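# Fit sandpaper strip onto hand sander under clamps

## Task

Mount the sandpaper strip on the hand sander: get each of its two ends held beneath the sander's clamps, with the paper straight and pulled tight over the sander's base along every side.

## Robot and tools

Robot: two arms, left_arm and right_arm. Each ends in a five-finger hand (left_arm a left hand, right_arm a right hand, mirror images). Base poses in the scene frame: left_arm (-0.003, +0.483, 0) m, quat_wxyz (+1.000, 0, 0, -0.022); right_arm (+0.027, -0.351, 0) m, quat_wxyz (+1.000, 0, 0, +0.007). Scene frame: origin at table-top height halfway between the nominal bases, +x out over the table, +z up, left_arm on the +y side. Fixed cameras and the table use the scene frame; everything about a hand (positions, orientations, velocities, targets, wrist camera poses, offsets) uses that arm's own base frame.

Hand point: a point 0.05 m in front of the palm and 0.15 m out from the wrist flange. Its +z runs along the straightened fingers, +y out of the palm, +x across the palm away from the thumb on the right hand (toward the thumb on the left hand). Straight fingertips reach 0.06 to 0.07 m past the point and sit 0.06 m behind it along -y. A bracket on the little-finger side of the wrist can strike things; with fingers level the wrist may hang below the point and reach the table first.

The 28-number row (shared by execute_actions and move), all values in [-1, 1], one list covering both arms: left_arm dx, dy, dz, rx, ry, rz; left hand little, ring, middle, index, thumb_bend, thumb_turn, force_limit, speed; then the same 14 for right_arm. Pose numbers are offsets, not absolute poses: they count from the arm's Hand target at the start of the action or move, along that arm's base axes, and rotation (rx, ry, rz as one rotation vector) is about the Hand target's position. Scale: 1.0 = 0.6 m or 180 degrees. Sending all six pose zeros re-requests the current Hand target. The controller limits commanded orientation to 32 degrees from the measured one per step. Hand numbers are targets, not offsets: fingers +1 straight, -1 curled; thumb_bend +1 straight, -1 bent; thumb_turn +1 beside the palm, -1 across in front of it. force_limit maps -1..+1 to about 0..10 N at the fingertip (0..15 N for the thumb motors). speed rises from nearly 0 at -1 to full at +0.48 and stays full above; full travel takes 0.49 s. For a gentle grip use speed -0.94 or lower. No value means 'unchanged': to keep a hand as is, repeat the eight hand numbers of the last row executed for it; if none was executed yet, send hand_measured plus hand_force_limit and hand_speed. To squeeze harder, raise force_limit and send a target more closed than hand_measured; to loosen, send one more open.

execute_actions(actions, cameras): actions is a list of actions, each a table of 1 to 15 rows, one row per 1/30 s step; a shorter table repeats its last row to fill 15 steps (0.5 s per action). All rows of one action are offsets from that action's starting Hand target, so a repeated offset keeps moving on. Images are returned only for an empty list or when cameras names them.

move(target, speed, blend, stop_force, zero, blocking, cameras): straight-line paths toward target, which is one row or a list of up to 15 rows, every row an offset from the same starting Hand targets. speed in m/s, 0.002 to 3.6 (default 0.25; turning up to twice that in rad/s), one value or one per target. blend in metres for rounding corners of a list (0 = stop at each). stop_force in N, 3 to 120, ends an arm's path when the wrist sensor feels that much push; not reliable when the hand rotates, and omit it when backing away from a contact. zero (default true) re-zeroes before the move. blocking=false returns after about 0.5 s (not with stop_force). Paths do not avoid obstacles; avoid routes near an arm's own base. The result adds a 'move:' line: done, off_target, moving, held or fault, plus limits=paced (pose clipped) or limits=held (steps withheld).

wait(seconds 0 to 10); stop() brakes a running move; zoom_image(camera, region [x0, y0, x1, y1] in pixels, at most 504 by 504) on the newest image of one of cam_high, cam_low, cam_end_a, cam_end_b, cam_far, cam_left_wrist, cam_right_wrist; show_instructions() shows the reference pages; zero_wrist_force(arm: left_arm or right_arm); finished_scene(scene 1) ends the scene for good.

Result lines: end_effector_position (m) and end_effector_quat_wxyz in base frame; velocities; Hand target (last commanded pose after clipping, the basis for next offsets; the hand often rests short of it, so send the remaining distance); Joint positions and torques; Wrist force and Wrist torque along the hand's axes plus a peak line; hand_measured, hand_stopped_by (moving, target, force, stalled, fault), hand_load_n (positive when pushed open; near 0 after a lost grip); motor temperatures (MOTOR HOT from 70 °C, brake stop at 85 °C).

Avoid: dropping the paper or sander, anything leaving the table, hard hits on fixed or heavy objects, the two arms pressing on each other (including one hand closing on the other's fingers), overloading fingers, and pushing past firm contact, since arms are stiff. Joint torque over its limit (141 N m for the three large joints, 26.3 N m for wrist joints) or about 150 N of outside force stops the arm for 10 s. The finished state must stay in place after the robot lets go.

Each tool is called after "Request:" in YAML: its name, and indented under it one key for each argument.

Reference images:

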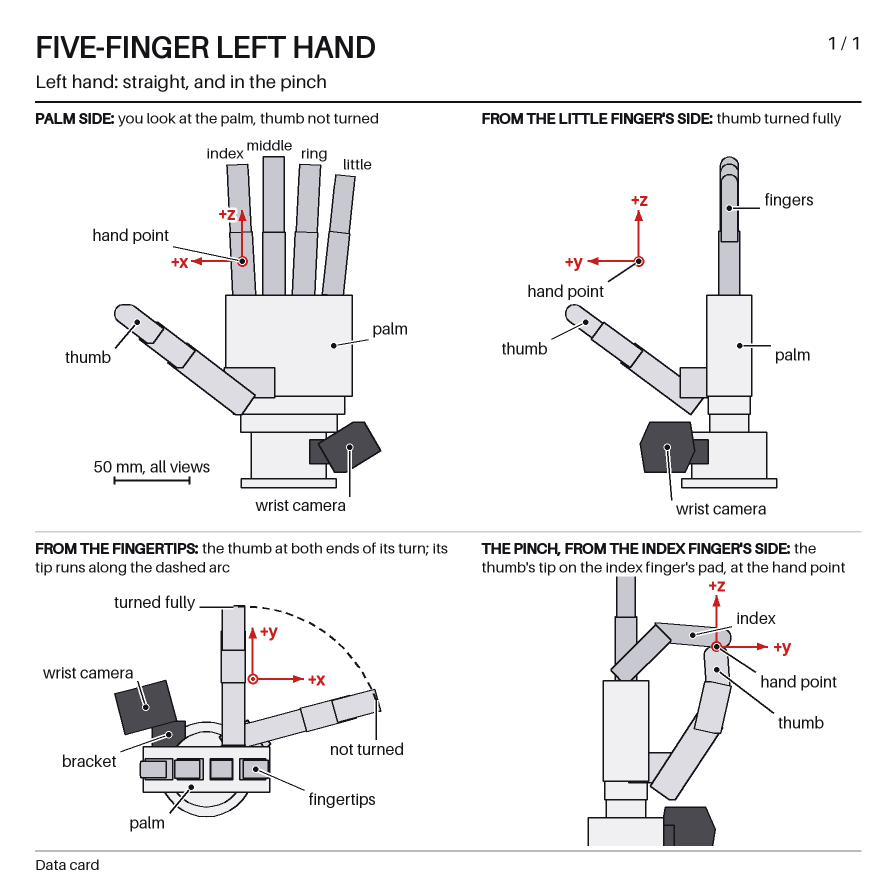

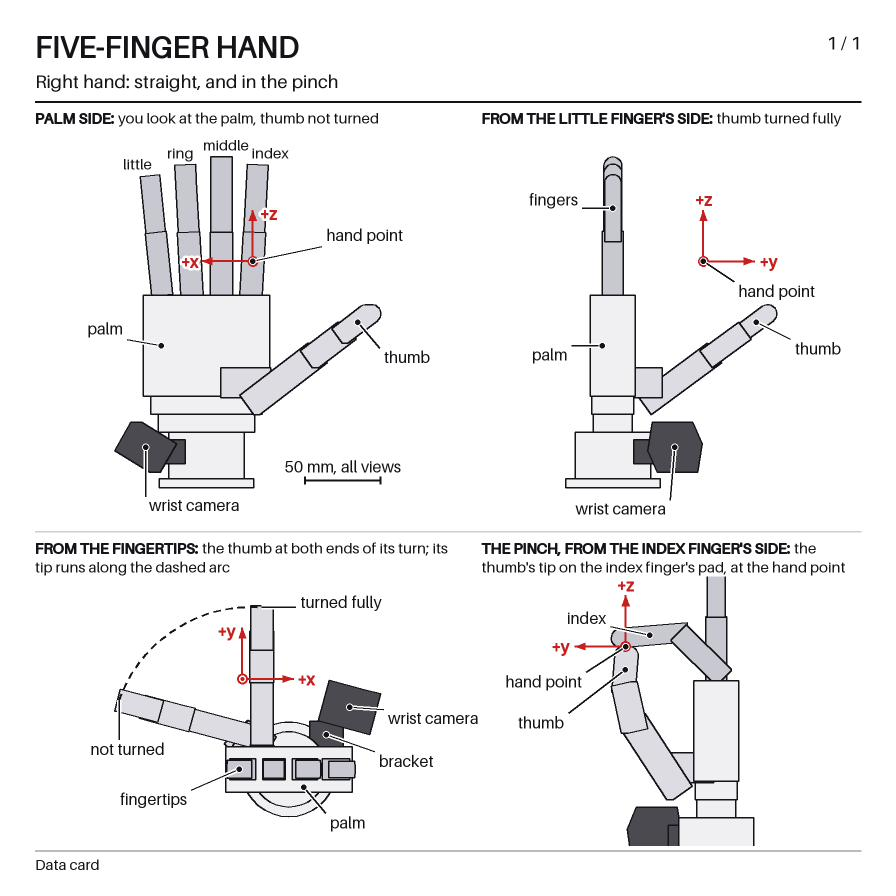

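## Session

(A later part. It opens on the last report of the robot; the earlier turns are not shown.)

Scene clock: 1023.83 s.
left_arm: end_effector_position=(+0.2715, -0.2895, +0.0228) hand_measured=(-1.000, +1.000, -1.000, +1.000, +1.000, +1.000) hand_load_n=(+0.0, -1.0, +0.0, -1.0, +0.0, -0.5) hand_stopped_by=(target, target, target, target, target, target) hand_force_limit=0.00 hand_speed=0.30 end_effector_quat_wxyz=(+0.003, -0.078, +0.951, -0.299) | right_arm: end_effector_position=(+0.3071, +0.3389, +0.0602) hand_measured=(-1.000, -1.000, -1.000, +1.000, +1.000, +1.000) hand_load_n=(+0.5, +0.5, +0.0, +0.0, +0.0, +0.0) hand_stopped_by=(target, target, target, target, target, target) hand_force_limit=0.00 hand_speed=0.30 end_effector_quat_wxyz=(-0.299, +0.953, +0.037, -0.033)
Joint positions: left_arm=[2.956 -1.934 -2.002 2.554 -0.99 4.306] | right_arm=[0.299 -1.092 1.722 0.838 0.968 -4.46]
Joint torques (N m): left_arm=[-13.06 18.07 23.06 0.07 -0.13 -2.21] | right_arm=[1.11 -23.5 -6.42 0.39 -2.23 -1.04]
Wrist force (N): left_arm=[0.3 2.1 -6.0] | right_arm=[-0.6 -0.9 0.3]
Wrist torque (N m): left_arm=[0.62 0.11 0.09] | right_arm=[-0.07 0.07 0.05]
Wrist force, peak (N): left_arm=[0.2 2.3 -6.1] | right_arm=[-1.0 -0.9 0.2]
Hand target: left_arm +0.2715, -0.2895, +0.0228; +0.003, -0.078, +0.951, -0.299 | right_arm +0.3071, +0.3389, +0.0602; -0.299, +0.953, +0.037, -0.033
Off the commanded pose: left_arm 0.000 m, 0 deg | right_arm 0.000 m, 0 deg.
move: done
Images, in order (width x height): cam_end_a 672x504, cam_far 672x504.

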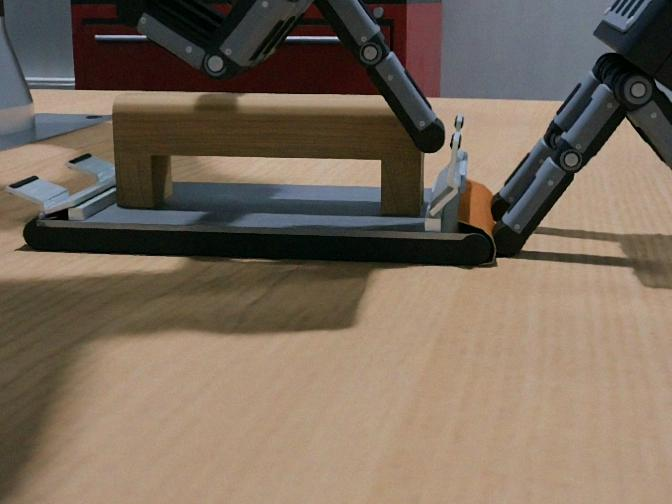

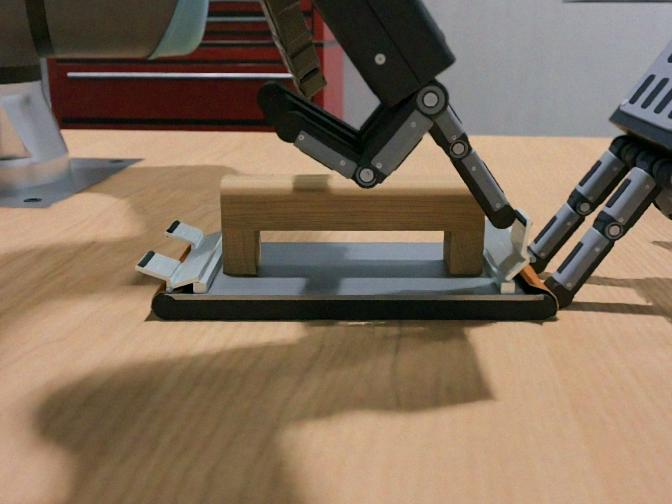

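Request:
move:
  target: [0,0,0,0,0,0,-1,1,-1,1,1,1,0,0.3,-0.0016,0.0174,-0.005,0,0,0,-1,-1,-1,1,1,1,0,0.3]
  speed: 0.03
  stop_force: 8
  cameras: ["cam_end_a","cam_far"]

Request:
zoom_image:
  camera: "cam_end_a"
  region: [410, 100, 570, 280]

Request:
zoom_image:
  camera: "cam_far"
  region: [460, 180, 620, 340]

Scene clock: 1033.87 s.
left_arm: end_effector_position=(+0.2715, -0.2895, +0.0228) hand_measured=(-1.000, +1.000, -1.000, +1.000, +1.000, +1.000) hand_load_n=(+0.0, +0.0, +0.0, +0.0, +0.0, +0.0) hand_stopped_by=(target, target, target, target, target, target) hand_force_limit=0.00 hand_speed=0.30 end_effector_quat_wxyz=(+0.003, -0.078, +0.951, -0.299) | right_arm: end_effector_position=(+0.3061, +0.3493, +0.0572) hand_measured=(-1.000, -1.000, -1.000, +1.000, +1.000, +1.000) hand_load_n=(+0.0, +0.0, +0.0, +0.0, +0.0, +0.0) hand_stopped_by=(target, target, target, target, target, target) hand_force_limit=0.00 hand_speed=0.30 end_effector_quat_wxyz=(-0.299, +0.953, +0.037, -0.033)
Joint positions: left_arm=[2.956 -1.934 -2.002 2.554 -0.99 4.306] | right_arm=[0.323 -1.079 1.706 0.825 0.97 -4.431]
Joint torques (N m): left_arm=[-8.88 23.58 21.48 -3.28 0.83 -2.25] | right_arm=[6.11 -25.13 -23.44 0.4 1.01 2.73]
Wrist force (N): left_arm=[-0.1 0.5 -0.4] | right_arm=[-1.0 -0.7 0.4]
Wrist torque (N m): left_arm=[0.33 0.23 0.11] | right_arm=[-0.05 0.12 0.02]
Wrist force, peak (N): left_arm=[0.2 2.6 -6.3] | right_arm=[-0.6 2.2 -5.0]
Hand target: left_arm +0.2715, -0.2895, +0.0228; +0.003, -0.078, +0.951, -0.299 | right_arm +0.3061, +0.3493, +0.0572; -0.299, +0.953, +0.037, -0.033
Off the commanded pose: left_arm 0.000 m, 0 deg | right_arm 0.000 m, 0 deg.
move: done
Images, in order (width x height): cam_end_a 672x504, cam_far 672x504.

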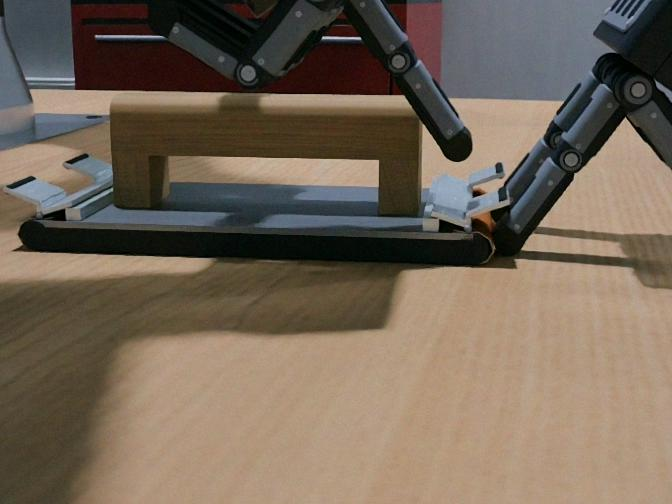

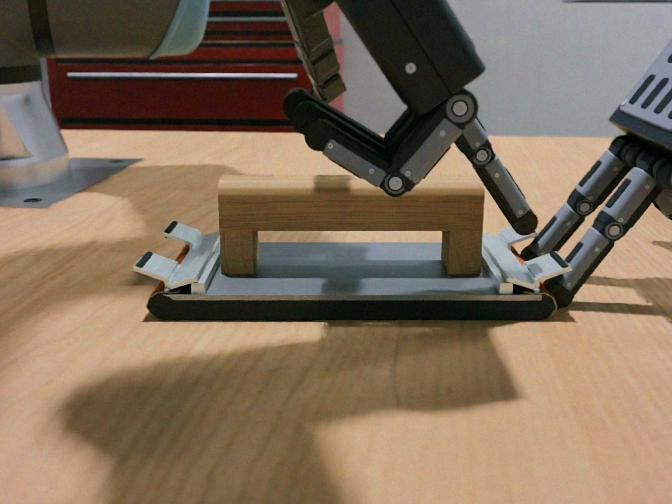

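Scaled by 2.800 from the camera's 672x504 image, which has a finer 960x720 frame.

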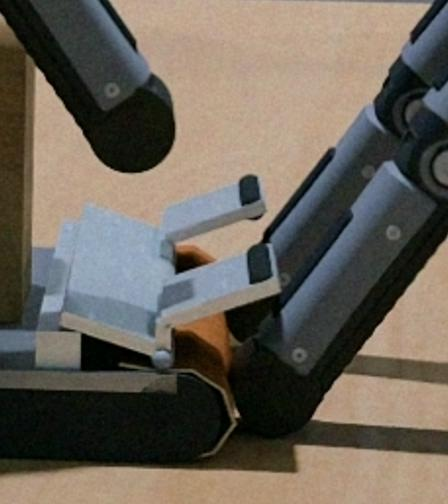

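Scaled by 3.150 from the camera's 672x504 image, which has a finer 960x720 frame.

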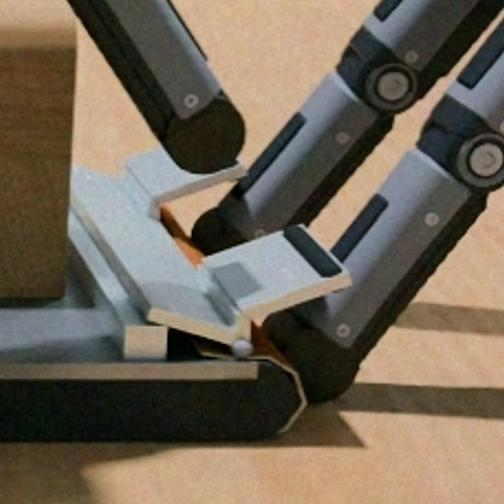

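Request:
zoom_image:
  camera: "cam_end_a"
  region: [430, 200, 510, 280]

Request:
zoom_image:
  camera: "cam_far"
  region: [500, 250, 580, 330]

Request:
zoom_image:
  camera: "cam_far"
  region: [130, 250, 210, 330]

Scaled by 6.300 from the camera's 672x504 image, which has a finer 960x720 frame.

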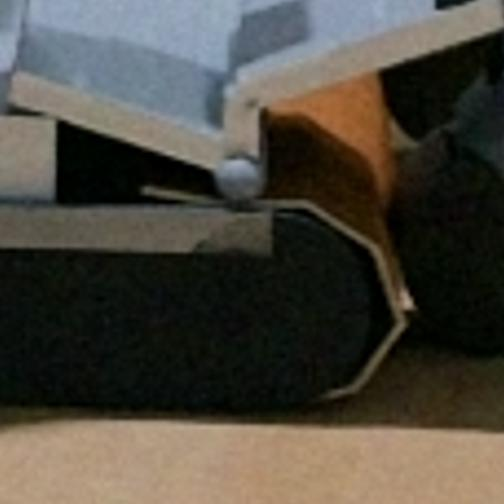

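Scaled by 6.300 from the camera's 672x504 image, which has a finer 960x720 frame.

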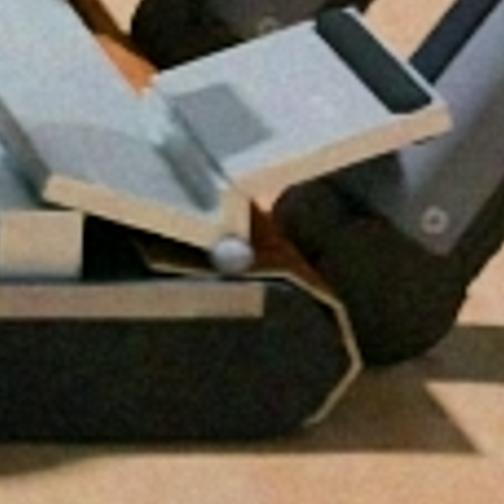

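Scaled by 6.300 from the camera's 672x504 image, which has a finer 960x720 frame.

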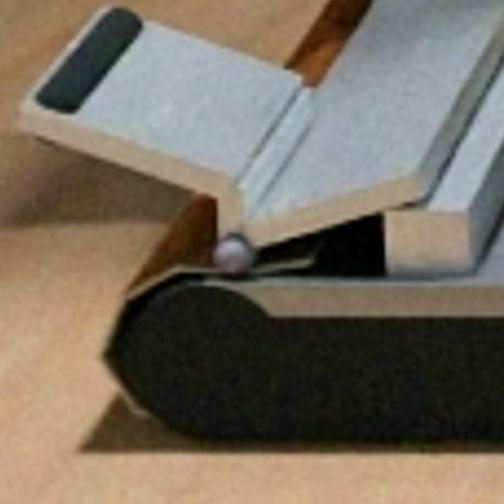

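Request:
move:
  target:
    - [-0.0016,0.0107,0,0,0,0,-1,1,-1,1,1,1,0,0.3,0,0,0.03,0,0,0,-1,-1,-1,1,1,1,0,0.3]
    - [-0.0173,0.115,0.0,0,0,0,-1,1,-1,1,1,1,0,0.3,0,0,0.2,0,0,0,-1,-1,-1,1,1,1,0,0.3]
    - [-0.0173,0.115,0.12,0,0,0,-1,1,-1,1,1,1,0,0.3,0,-0.2,0.25,0,0,0,-1,-1,-1,1,1,1,0,0.3]
  speed: [0.03,0.12,0.15]
  blend: [0.005,0.03,0]
  cameras: ["all"]

Request:
zoom_image:
  camera: "cam_end_a"
  region: [410, 120, 550, 280]

Request:
zoom_image:
  camera: "cam_end_b"
  region: [310, 140, 470, 300]

Request:
zoom_image:
  camera: "cam_high"
  region: [350, 180, 470, 270]

Request:
zoom_image:
  camera: "cam_far"
  region: [130, 170, 350, 330]

Request:
zoom_image:
  camera: "cam_far"
  region: [380, 170, 600, 330]

Scene clock: 1052.53 s.
left_arm: end_effector_position=(+0.2611, -0.2205, +0.0948) hand_measured=(-1.000, +1.000, -1.000, +1.000, +1.000, +1.000) hand_load_n=(+0.0, +0.0, +0.0, +0.0, +0.0, +0.0) hand_stopped_by=(target, target, target, target, target, target) hand_force_limit=0.00 hand_speed=0.30 end_effector_quat_wxyz=(+0.003, -0.078, +0.951, -0.299) | right_arm: end_effector_position=(+0.3061, +0.2294, +0.2072) hand_measured=(-1.000, -1.000, -1.000, +1.000, +1.000, +1.000) hand_load_n=(+0.0, +0.0, +0.0, +0.0, +0.0, +0.0) hand_stopped_by=(target, target, target, target, target, target) hand_force_limit=0.00 hand_speed=0.30 end_effector_quat_wxyz=(-0.299, +0.953, +0.037, -0.033)
Joint positions: left_arm=[3.18 -1.748 -2.065 2.28 -0.965 4.574] | right_arm=[0.018 -1.355 1.724 1.294 0.966 -4.802]
Joint torques (N m): left_arm=[10.41 29.89 24.14 -4.11 1.1 2.42] | right_arm=[-5.99 -41.6 -7.56 5.15 -1.7 -2.66]
Wrist force (N): left_arm=[0.3 0.2 0.0] | right_arm=[-0.5 -0.6 0.6]
Wrist torque (N m): left_arm=[0.34 0.15 0.07] | right_arm=[-0.04 0.01 0.18]
Wrist force, peak (N): left_arm=[0.5 1.1 0.1] | right_arm=[-1.2 -0.8 0.8]
Hand target: left_arm +0.2611, -0.2205, +0.0948; +0.003, -0.078, +0.951, -0.299 | right_arm +0.3061, +0.2293, +0.2072; -0.299, +0.953, +0.037, -0.033
Off the commanded pose: left_arm 0.000 m, 0 deg | right_arm 0.000 m, 0 deg.
move: done
camera_calibration:
cam_left_wrist: T_world_to_cam=[[-0.0986422, -0.838806, 0.53542, -0.20271], [-0.899687, 0.305095, 0.312218, 0.274445], [-0.425244, -0.450913, -0.784758, 0.198241], [0, 0, 0, 1]] pos_world=[0.31122, -0.164377, 0.17842]
cam_right_wrist: T_world_to_cam=[[0.357431, -0.760676, -0.541862, 0.173597], [-0.770107, -0.568293, 0.28979, 0.308972], [-0.528373, 0.313712, -0.788928, 0.375791], [0, 0, 0, 1]] pos_world=[0.374451, 0.189748, 0.301]

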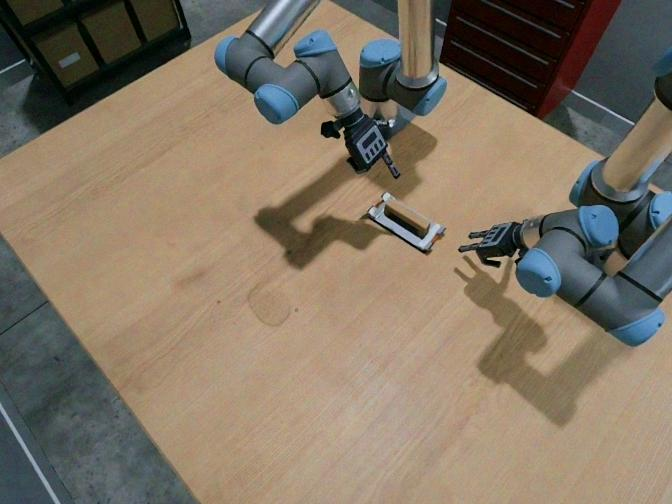

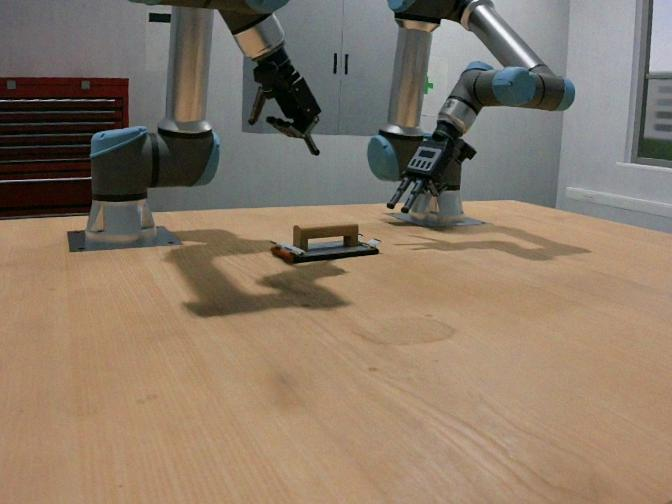

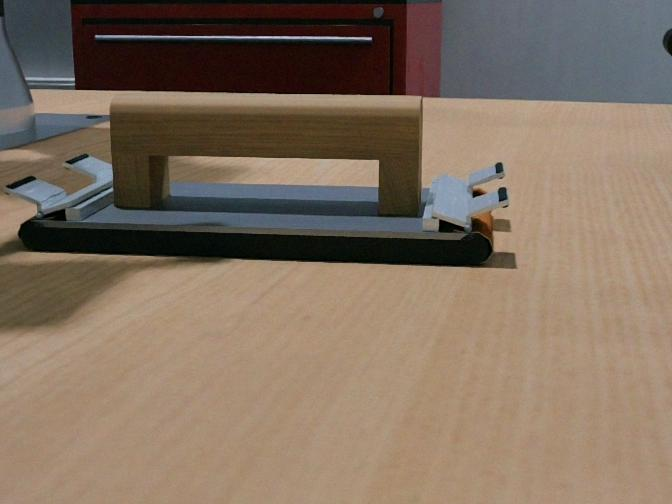

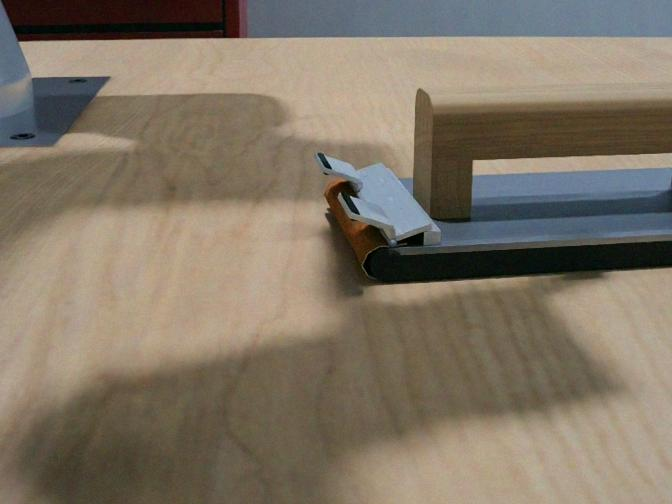

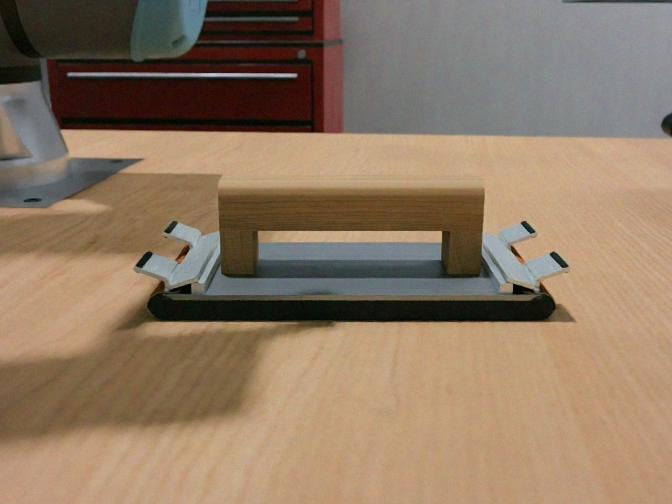

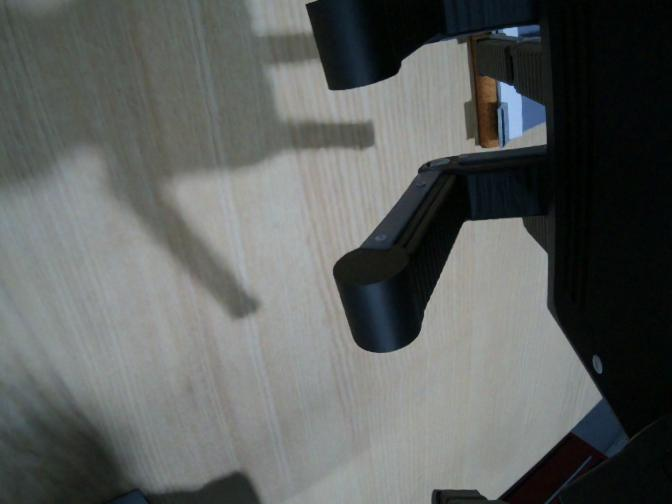

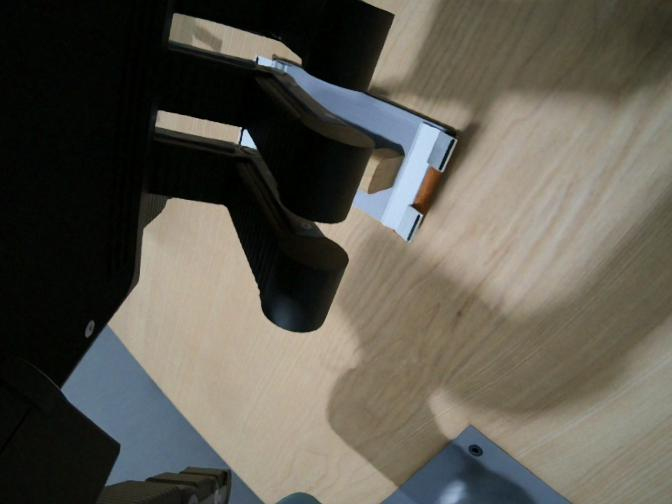

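Scaled by 3.150 from the camera's 672x504 image, which has a finer 960x720 frame.

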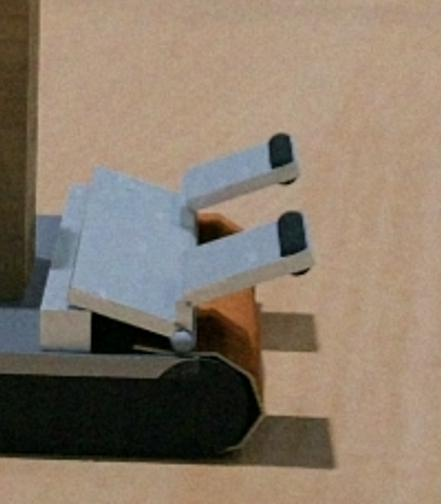

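Scaled by 3.150 from the camera's 672x504 image, which has a finer 960x720 frame.

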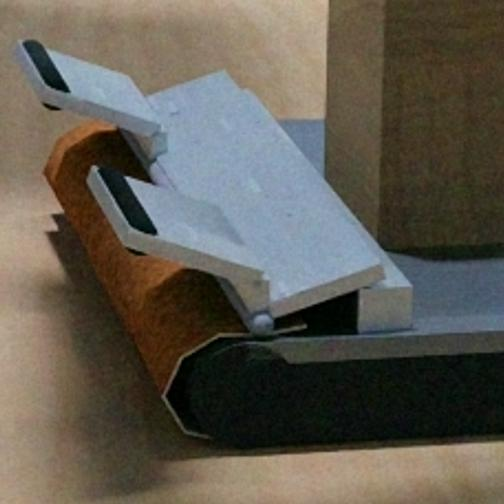

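Scaled by 4.200 from the camera's 672x504 image, which has a finer 960x720 frame.

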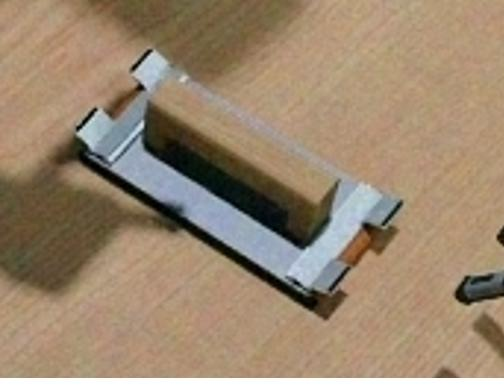

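Scaled by 2.291 from the camera's 672x504 image, which has a finer 960x720 frame.

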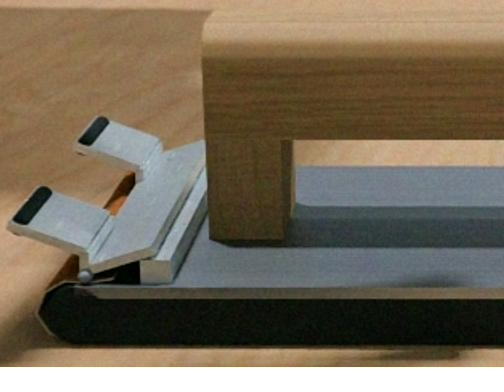

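Scaled by 2.291 from the camera's 672x504 image, which has a finer 960x720 frame.

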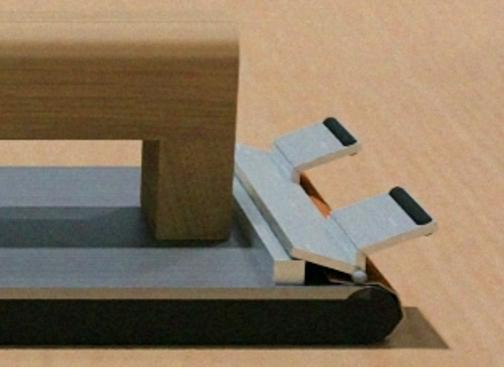

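Request:
move:
  target:
    - [0,0,0,0,0,0,-1,1,-1,1,1,1,0,0.3,-0.0548,-0.1675,-0.15,0,0,0,-1,1,-1,1,1,1,0,0.3]
    - [0.0138,-0.0908,-0.12,0,0,0,-1,1,-1,1,1,1,0,0.3,-0.0585,-0.1277,-0.306,0,0,0,-1,1,-1,1,1,1,0,0.3]
  speed: [0.15,0.08]
  cameras: ["cam_end_a","cam_end_b","cam_far","cam_high"]

Request:
zoom_image:
  camera: "cam_end_b"
  region: [290, 140, 450, 300]

Request:
zoom_image:
  camera: "cam_end_a"
  region: [420, 140, 560, 280]

Scene clock: 1084.97 s.
left_arm: end_effector_position=(+0.2694, -0.2750, +0.0229) hand_measured=(-1.000, +1.000, -1.000, +1.000, +1.000, +1.000) hand_load_n=(+0.0, +0.0, +0.0, +0.0, +0.0, -0.5) hand_stopped_by=(target, target, target, target, target, target) hand_force_limit=0.00 hand_speed=0.30 end_effector_quat_wxyz=(+0.003, -0.078, +0.951, -0.299) | right_arm: end_effector_position=(+0.2710, +0.1527, +0.0237) hand_measured=(-1.000, +1.000, -1.000, +1.000, +1.000, +1.000) hand_load_n=(+0.0, +0.0, +0.0, +0.0, +0.0, +0.0) hand_stopped_by=(target, target, target, target, target, target) hand_force_limit=0.00 hand_speed=0.30 end_effector_quat_wxyz=(-0.299, +0.953, +0.037, -0.033)
Joint positions: left_arm=[3 -1.921 -2.032 2.542 -0.983 4.357] | right_arm=[-0.227 -1.174 2.118 0.88 1.008 -5.091]
Joint torques (N m): left_arm=[-12.21 19.6 22.35 -0.97 -0.36 -2.37] | right_arm=[6.52 -15.67 -1.32 0.95 -2.83 2.65]
Wrist force (N): left_arm=[0.0 0.0 0.0] | right_arm=[-0.8 -0.5 0.8]
Wrist torque (N m): left_arm=[0.22 0.22 0.14] | right_arm=[-0.05 0.03 0.05]
Wrist force, peak (N): left_arm=[1.1 0.0 0.0] | right_arm=[-1.2 -0.1 0.9]
Hand target: left_arm +0.2694, -0.2750, +0.0228; +0.003, -0.078, +0.951, -0.299 | right_arm +0.2710, +0.1527, +0.0236; -0.299, +0.953, +0.037, -0.033
Off the commanded pose: left_arm 0.000 m, 0 deg | right_arm 0.000 m, 0 deg.
move: done
Images, in order (width x height): cam_high 672x504, cam_end_a 672x504, cam_end_b 672x504, cam_far 672x504.

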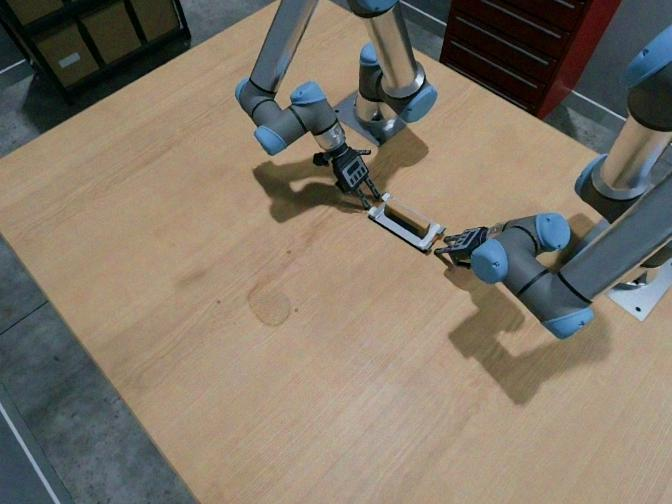

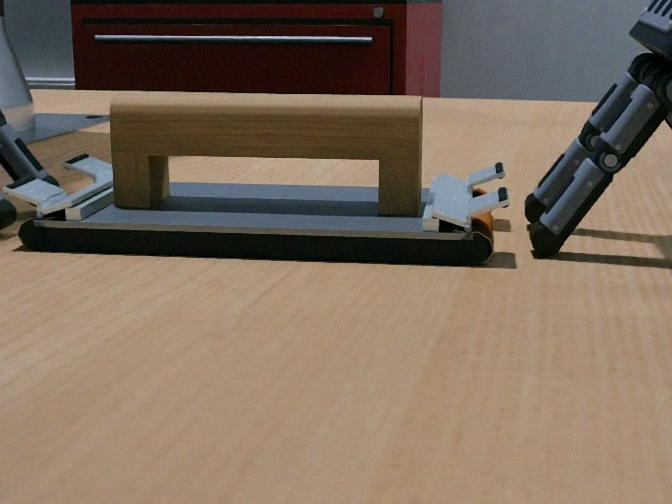

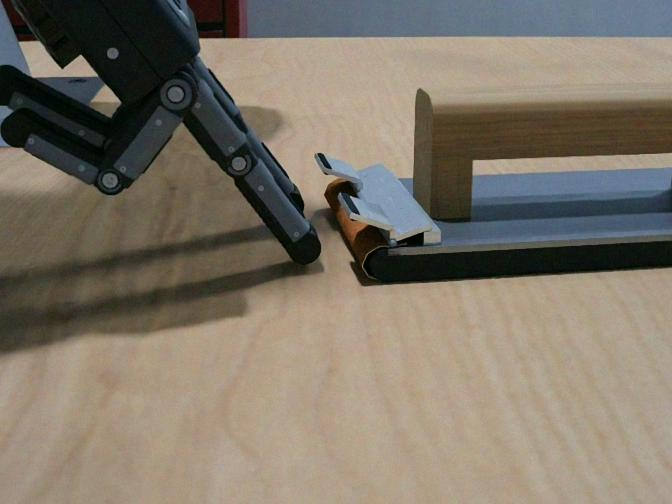

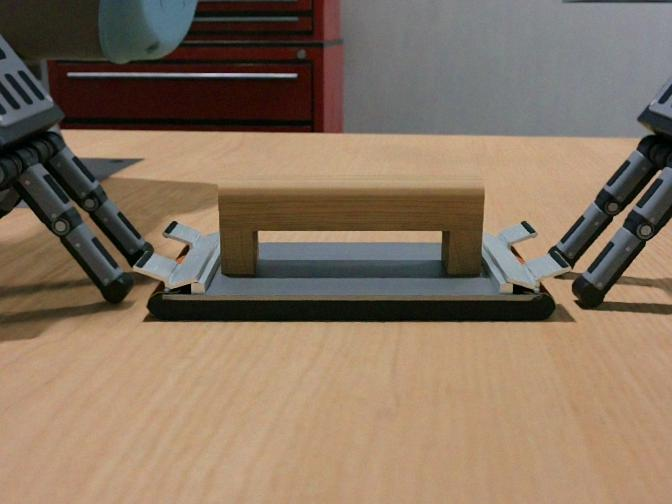

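Scaled by 3.150 from the camera's 672x504 image, which has a finer 960x720 frame.

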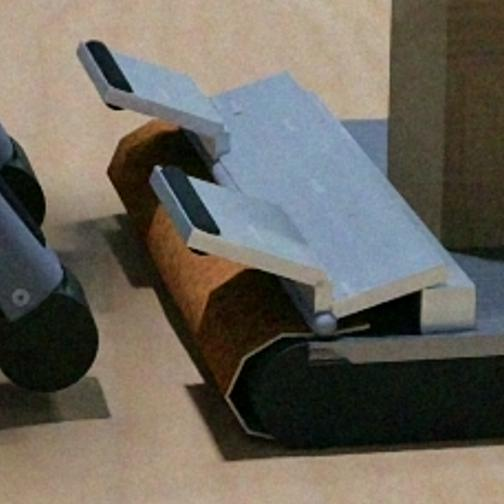

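Scaled by 3.600 from the camera's 672x504 image, which has a finer 960x720 frame.

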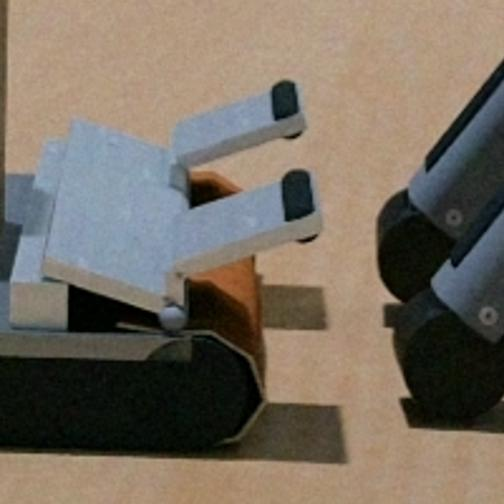

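Request:
move:
  target:
    - [0.003,-0.0198,0,0,0,0,-1,1,-1,1,1,1,0,0.3,-0.0018,0.0199,0,0,0,0,-1,1,-1,1,1,1,0,0.3]
    - [0.0036,-0.0239,0,0,0,0,-1,1,-1,1,1,1,0,0.3,-0.0022,0.0241,0,0,0,0,-1,1,-1,1,1,1,0,0.3]
  speed: [0.04,0.01]
  stop_force: 9
  cameras: ["cam_end_a","cam_end_b"]

Request:
zoom_image:
  camera: "cam_end_b"
  region: [290, 140, 450, 300]

Request:
zoom_image:
  camera: "cam_end_a"
  region: [420, 140, 560, 280]

Scene clock: 1093.03 s.
left_arm: end_effector_position=(+0.2716, -0.2894, +0.0228) hand_measured=(-1.000, +1.000, -1.000, +1.000, +1.000, +1.000) hand_load_n=(+0.0, -0.5, +0.0, -0.5, +0.0, +0.0) hand_stopped_by=(target, target, target, target, target, target) hand_force_limit=0.00 hand_speed=0.30 end_effector_quat_wxyz=(+0.003, -0.078, +0.951, -0.299) | right_arm: end_effector_position=(+0.2697, +0.1672, +0.0236) hand_measured=(-1.000, +1.000, -1.000, +1.000, +1.000, +1.000) hand_load_n=(+0.0, -3.0, +0.0, -1.5, +0.0, +0.0) hand_stopped_by=(target, target, target, target, target, target) hand_force_limit=0.00 hand_speed=0.30 end_effector_quat_wxyz=(-0.299, +0.953, +0.037, -0.033)
Joint positions: left_arm=[2.957 -1.934 -2.002 2.553 -0.99 4.307] | right_arm=[-0.18 -1.176 2.109 0.861 0.997 -5.037]
Joint torques (N m): left_arm=[-12.25 18.79 23.09 -0.61 -0.35 -2.23] | right_arm=[7.14 -41.07 -17.97 1.1 -3.45 2.69]
Wrist force (N): left_arm=[-0.1 1.3 -0.5] | right_arm=[-0.7 2.8 -0.8]
Wrist torque (N m): left_arm=[0.35 0.26 0.09] | right_arm=[0.04 0.10 0.17]
Wrist force, peak (N): left_arm=[-0.1 1.2 -0.9] | right_arm=[-0.8 3.2 -0.5]
Hand target: left_arm +0.2716, -0.2894, +0.0228; +0.003, -0.078, +0.951, -0.299 | right_arm +0.2697, +0.1672, +0.0236; -0.299, +0.953, +0.037, -0.033
Off the commanded pose: left_arm 0.000 m, 0 deg | right_arm 0.000 m, 0 deg.
move: done
Images, in order (width x height): cam_end_a 672x504, cam_end_b 672x504.

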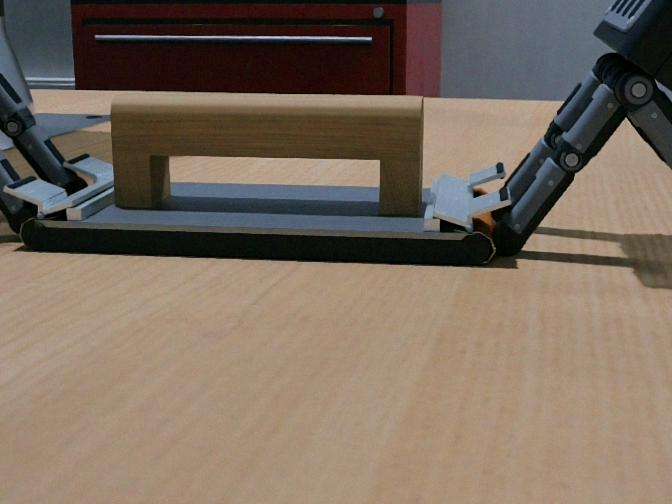

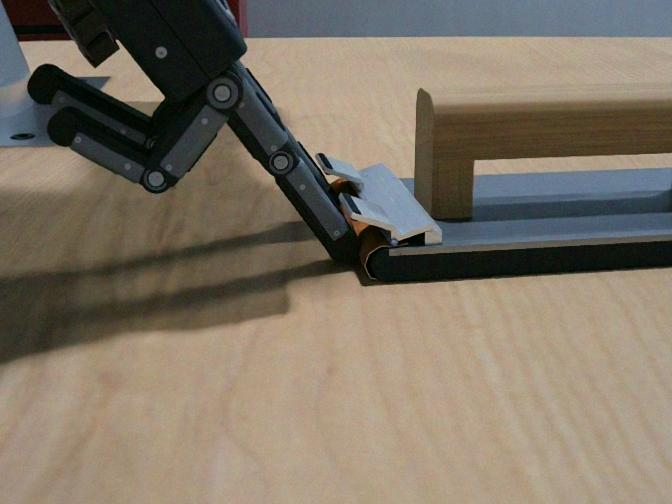

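Scaled by 3.150 from the camera's 672x504 image, which has a finer 960x720 frame.

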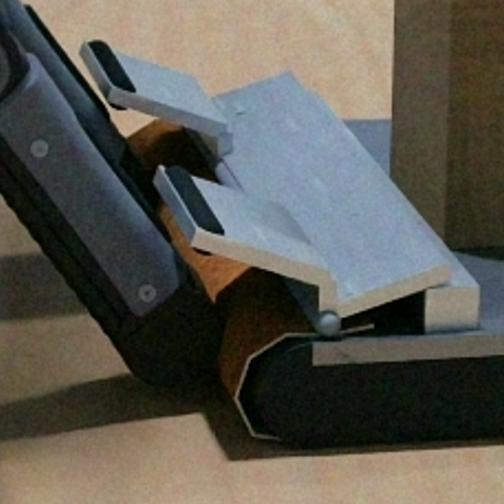

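Scaled by 3.600 from the camera's 672x504 image, which has a finer 960x720 frame.

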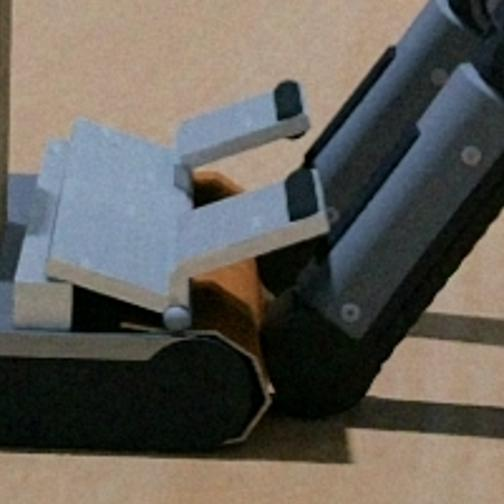

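Request:
move:
  target:
    - [0.0006,-0.0041,0,0,0,0,-1,1,-1,1,1,1,0,0.3,-0.0002,0.0025,0,0,0,0,-1,1,-1,1,1,1,0,0.3]
  speed: 0.008
  stop_force: 9
  cameras: ["cam_end_a","cam_end_b"]

Request:
zoom_image:
  camera: "cam_end_b"
  region: [290, 140, 450, 300]

Request:
zoom_image:
  camera: "cam_end_a"
  region: [420, 140, 560, 280]

Scene clock: 1105.77 s.
left_arm: end_effector_position=(+0.2718, -0.2911, +0.0228) hand_measured=(-1.000, +1.000, -1.000, +1.000, +1.000, +1.000) hand_load_n=(+0.0, -4.5, +0.0, -6.0, +0.0, +0.0) hand_stopped_by=(target, target, target, target, target, target) hand_force_limit=0.00 hand_speed=0.30 end_effector_quat_wxyz=(+0.003, -0.078, +0.951, -0.299) | right_arm: end_effector_position=(+0.2697, +0.1685, +0.0236) hand_measured=(-1.000, +1.000, -1.000, +1.000, +1.000, +1.000) hand_load_n=(+0.0, -8.5, +0.0, -6.0, +0.0, -0.5) hand_stopped_by=(target, target, target, target, target, target) hand_force_limit=0.00 hand_speed=0.30 end_effector_quat_wxyz=(-0.299, +0.953, +0.037, -0.033)
Joint positions: left_arm=[2.952 -1.935 -1.999 2.555 -0.991 4.301] | right_arm=[-0.176 -1.176 2.108 0.86 0.997 -5.032]
Joint torques (N m): left_arm=[7.89 35.94 4.49 -2.45 4.28 2.32] | right_arm=[-3.96 -39.63 -7.79 5.29 -1.9 -2.42]
Wrist force (N): left_arm=[0.2 8.6 -6.9] | right_arm=[-0.7 10.7 -5.7]
Wrist torque (N m): left_arm=[0.49 0.08 -0.06] | right_arm=[0.31 0.23 0.37]
Wrist force, peak (N): left_arm=[0.1 9.7 -8.2] | right_arm=[-0.3 11.1 -6.7]
Hand target: left_arm +0.2718, -0.2911, +0.0228; +0.003, -0.078, +0.951, -0.299 (not the last commanded pose) | right_arm +0.2696, +0.1685, +0.0236; -0.299, +0.953, +0.037, -0.033
Off the commanded pose: left_arm 0.001 m, 0 deg | right_arm 0.000 m, 0 deg.
move: contact (left_arm, right_arm)
Images, in order (width x height): cam_end_a 672x504, cam_end_b 672x504.

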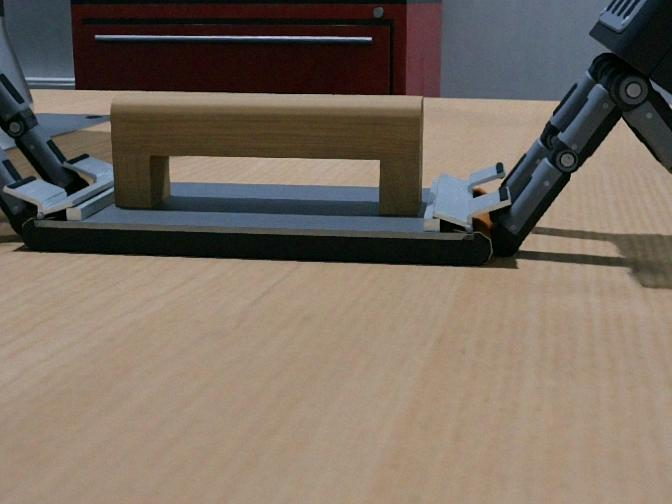

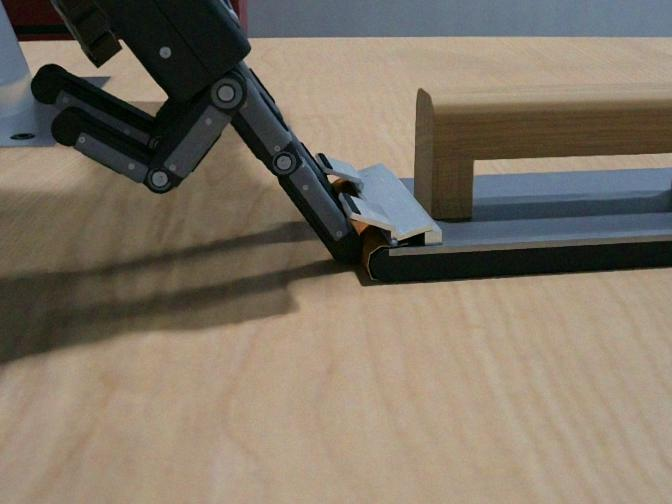

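Scaled by 3.150 from the camera's 672x504 image, which has a finer 960x720 frame.

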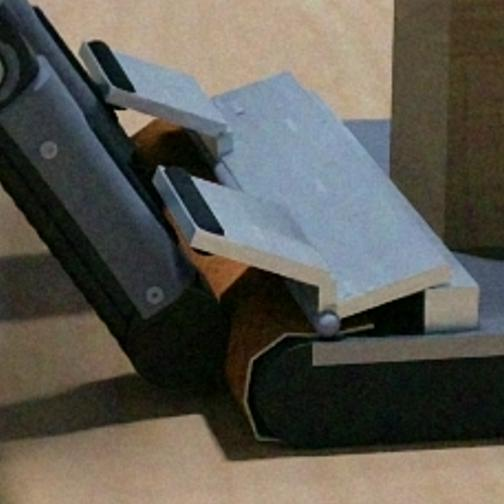

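Scaled by 3.600 from the camera's 672x504 image, which has a finer 960x720 frame.

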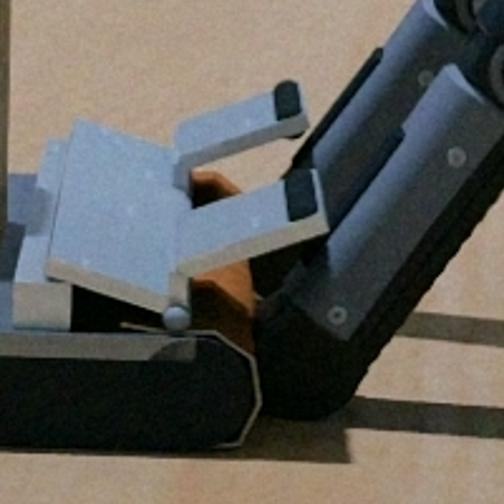

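Request:
move:
  target:
    - [-0.0036,0.0239,0,0,0,0,-1,1,-1,1,1,1,0,0.3,0.0022,-0.0241,0,0,0,0,-1,1,-1,1,1,1,0,0.3]
  speed: 0.03
  cameras: ["cam_end_a","cam_end_b"]

Request:
zoom_image:
  camera: "cam_end_b"
  region: [290, 140, 450, 300]

Request:
zoom_image:
  camera: "cam_end_a"
  region: [420, 140, 560, 280]

Scene clock: 1110.40 s.
left_arm: end_effector_position=(+0.2697, -0.2768, +0.0228) hand_measured=(-1.000, +1.000, -1.000, +1.000, +1.000, +1.000) hand_load_n=(+0.0, +0.0, +0.0, +0.0, +0.0, +0.0) hand_stopped_by=(target, target, target, target, target, target) hand_force_limit=0.00 hand_speed=0.30 end_effector_quat_wxyz=(+0.003, -0.078, +0.951, -0.299) | right_arm: end_effector_position=(+0.2709, +0.1541, +0.0236) hand_measured=(-1.000, +1.000, -1.000, +1.000, +1.000, +1.000) hand_load_n=(+0.0, +0.0, +0.0, +0.0, +0.0, +0.0) hand_stopped_by=(target, target, target, target, target, target) hand_force_limit=0.00 hand_speed=0.30 end_effector_quat_wxyz=(-0.299, +0.953, +0.037, -0.033)
Joint positions: left_arm=[2.994 -1.923 -2.028 2.544 -0.984 4.35] | right_arm=[-0.222 -1.174 2.117 0.878 1.007 -5.086]
Joint torques (N m): left_arm=[12.06 35.46 2.92 -3.7 2.39 2.42] | right_arm=[-6.7 -14.79 -1.52 5.22 0.91 -2.68]
Wrist force (N): left_arm=[0.1 -0.2 0.3] | right_arm=[-0.7 -0.4 0.8]
Wrist torque (N m): left_arm=[0.16 0.23 0.05] | right_arm=[-0.04 0.01 0.20]
Wrist force, peak (N): left_arm=[0.1 8.8 -7.1] | right_arm=[-0.6 11.0 -6.1]
Hand target: left_arm +0.2697, -0.2768, +0.0228; +0.003, -0.078, +0.951, -0.299 | right_arm +0.2709, +0.1540, +0.0236; -0.299, +0.953, +0.037, -0.033
Off the commanded pose: left_arm 0.000 m, 0 deg | right_arm 0.000 m, 0 deg.
move: done
Images, in order (width x height): cam_end_a 672x504, cam_end_b 672x504.

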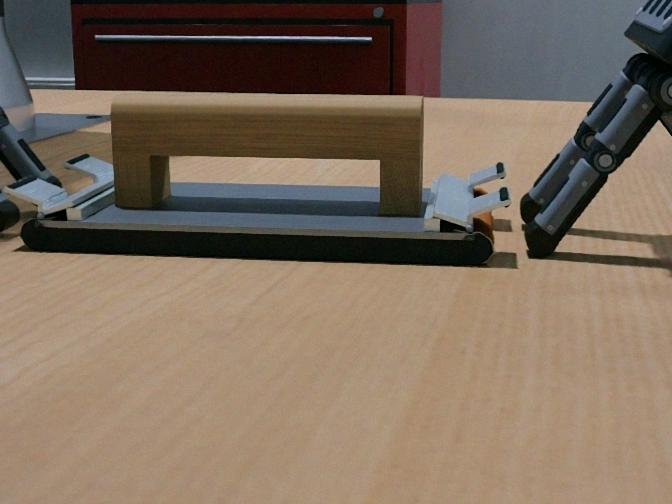

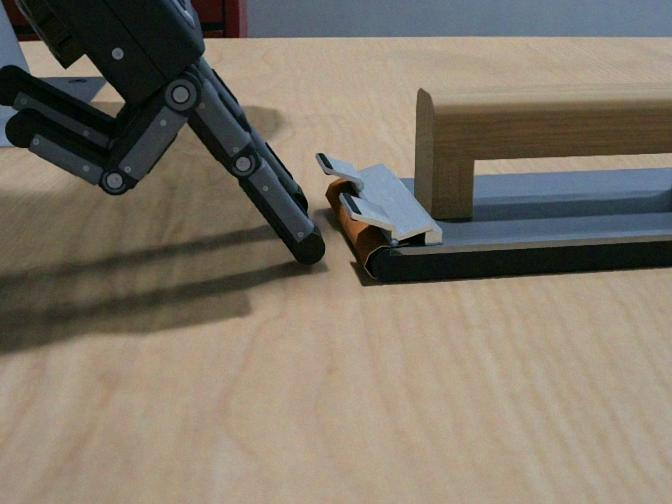

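Scaled by 3.150 from the camera's 672x504 image, which has a finer 960x720 frame.

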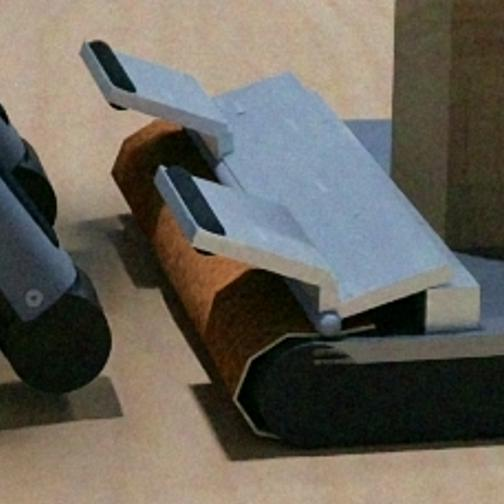

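Scaled by 3.600 from the camera's 672x504 image, which has a finer 960x720 frame.

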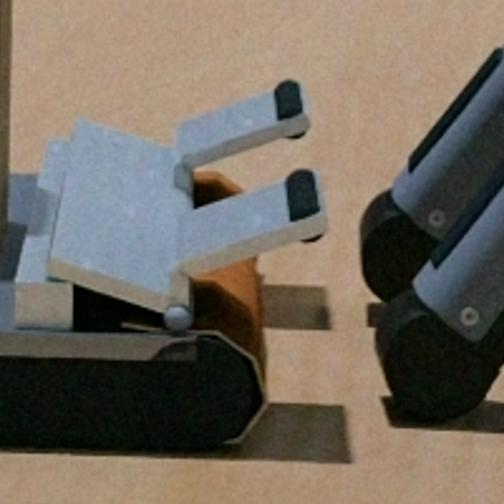

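Request:
zoom_image:
  camera: "cam_end_b"
  region: [350, 230, 410, 290]

Request:
zoom_image:
  camera: "cam_end_a"
  region: [450, 220, 510, 280]

Scaled by 8.400 from the camera's 672x504 image, which has a finer 960x720 frame.

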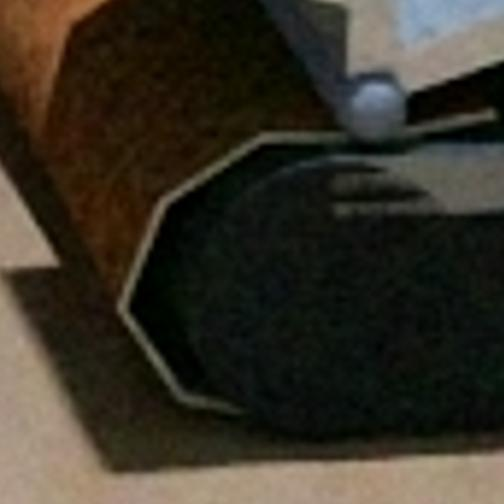

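Scaled by 8.400 from the camera's 672x504 image, which has a finer 960x720 frame.

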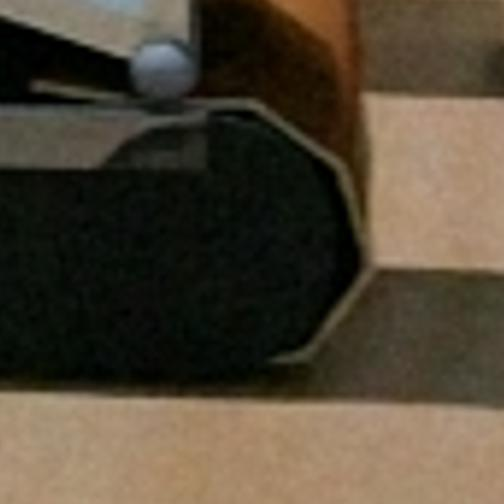

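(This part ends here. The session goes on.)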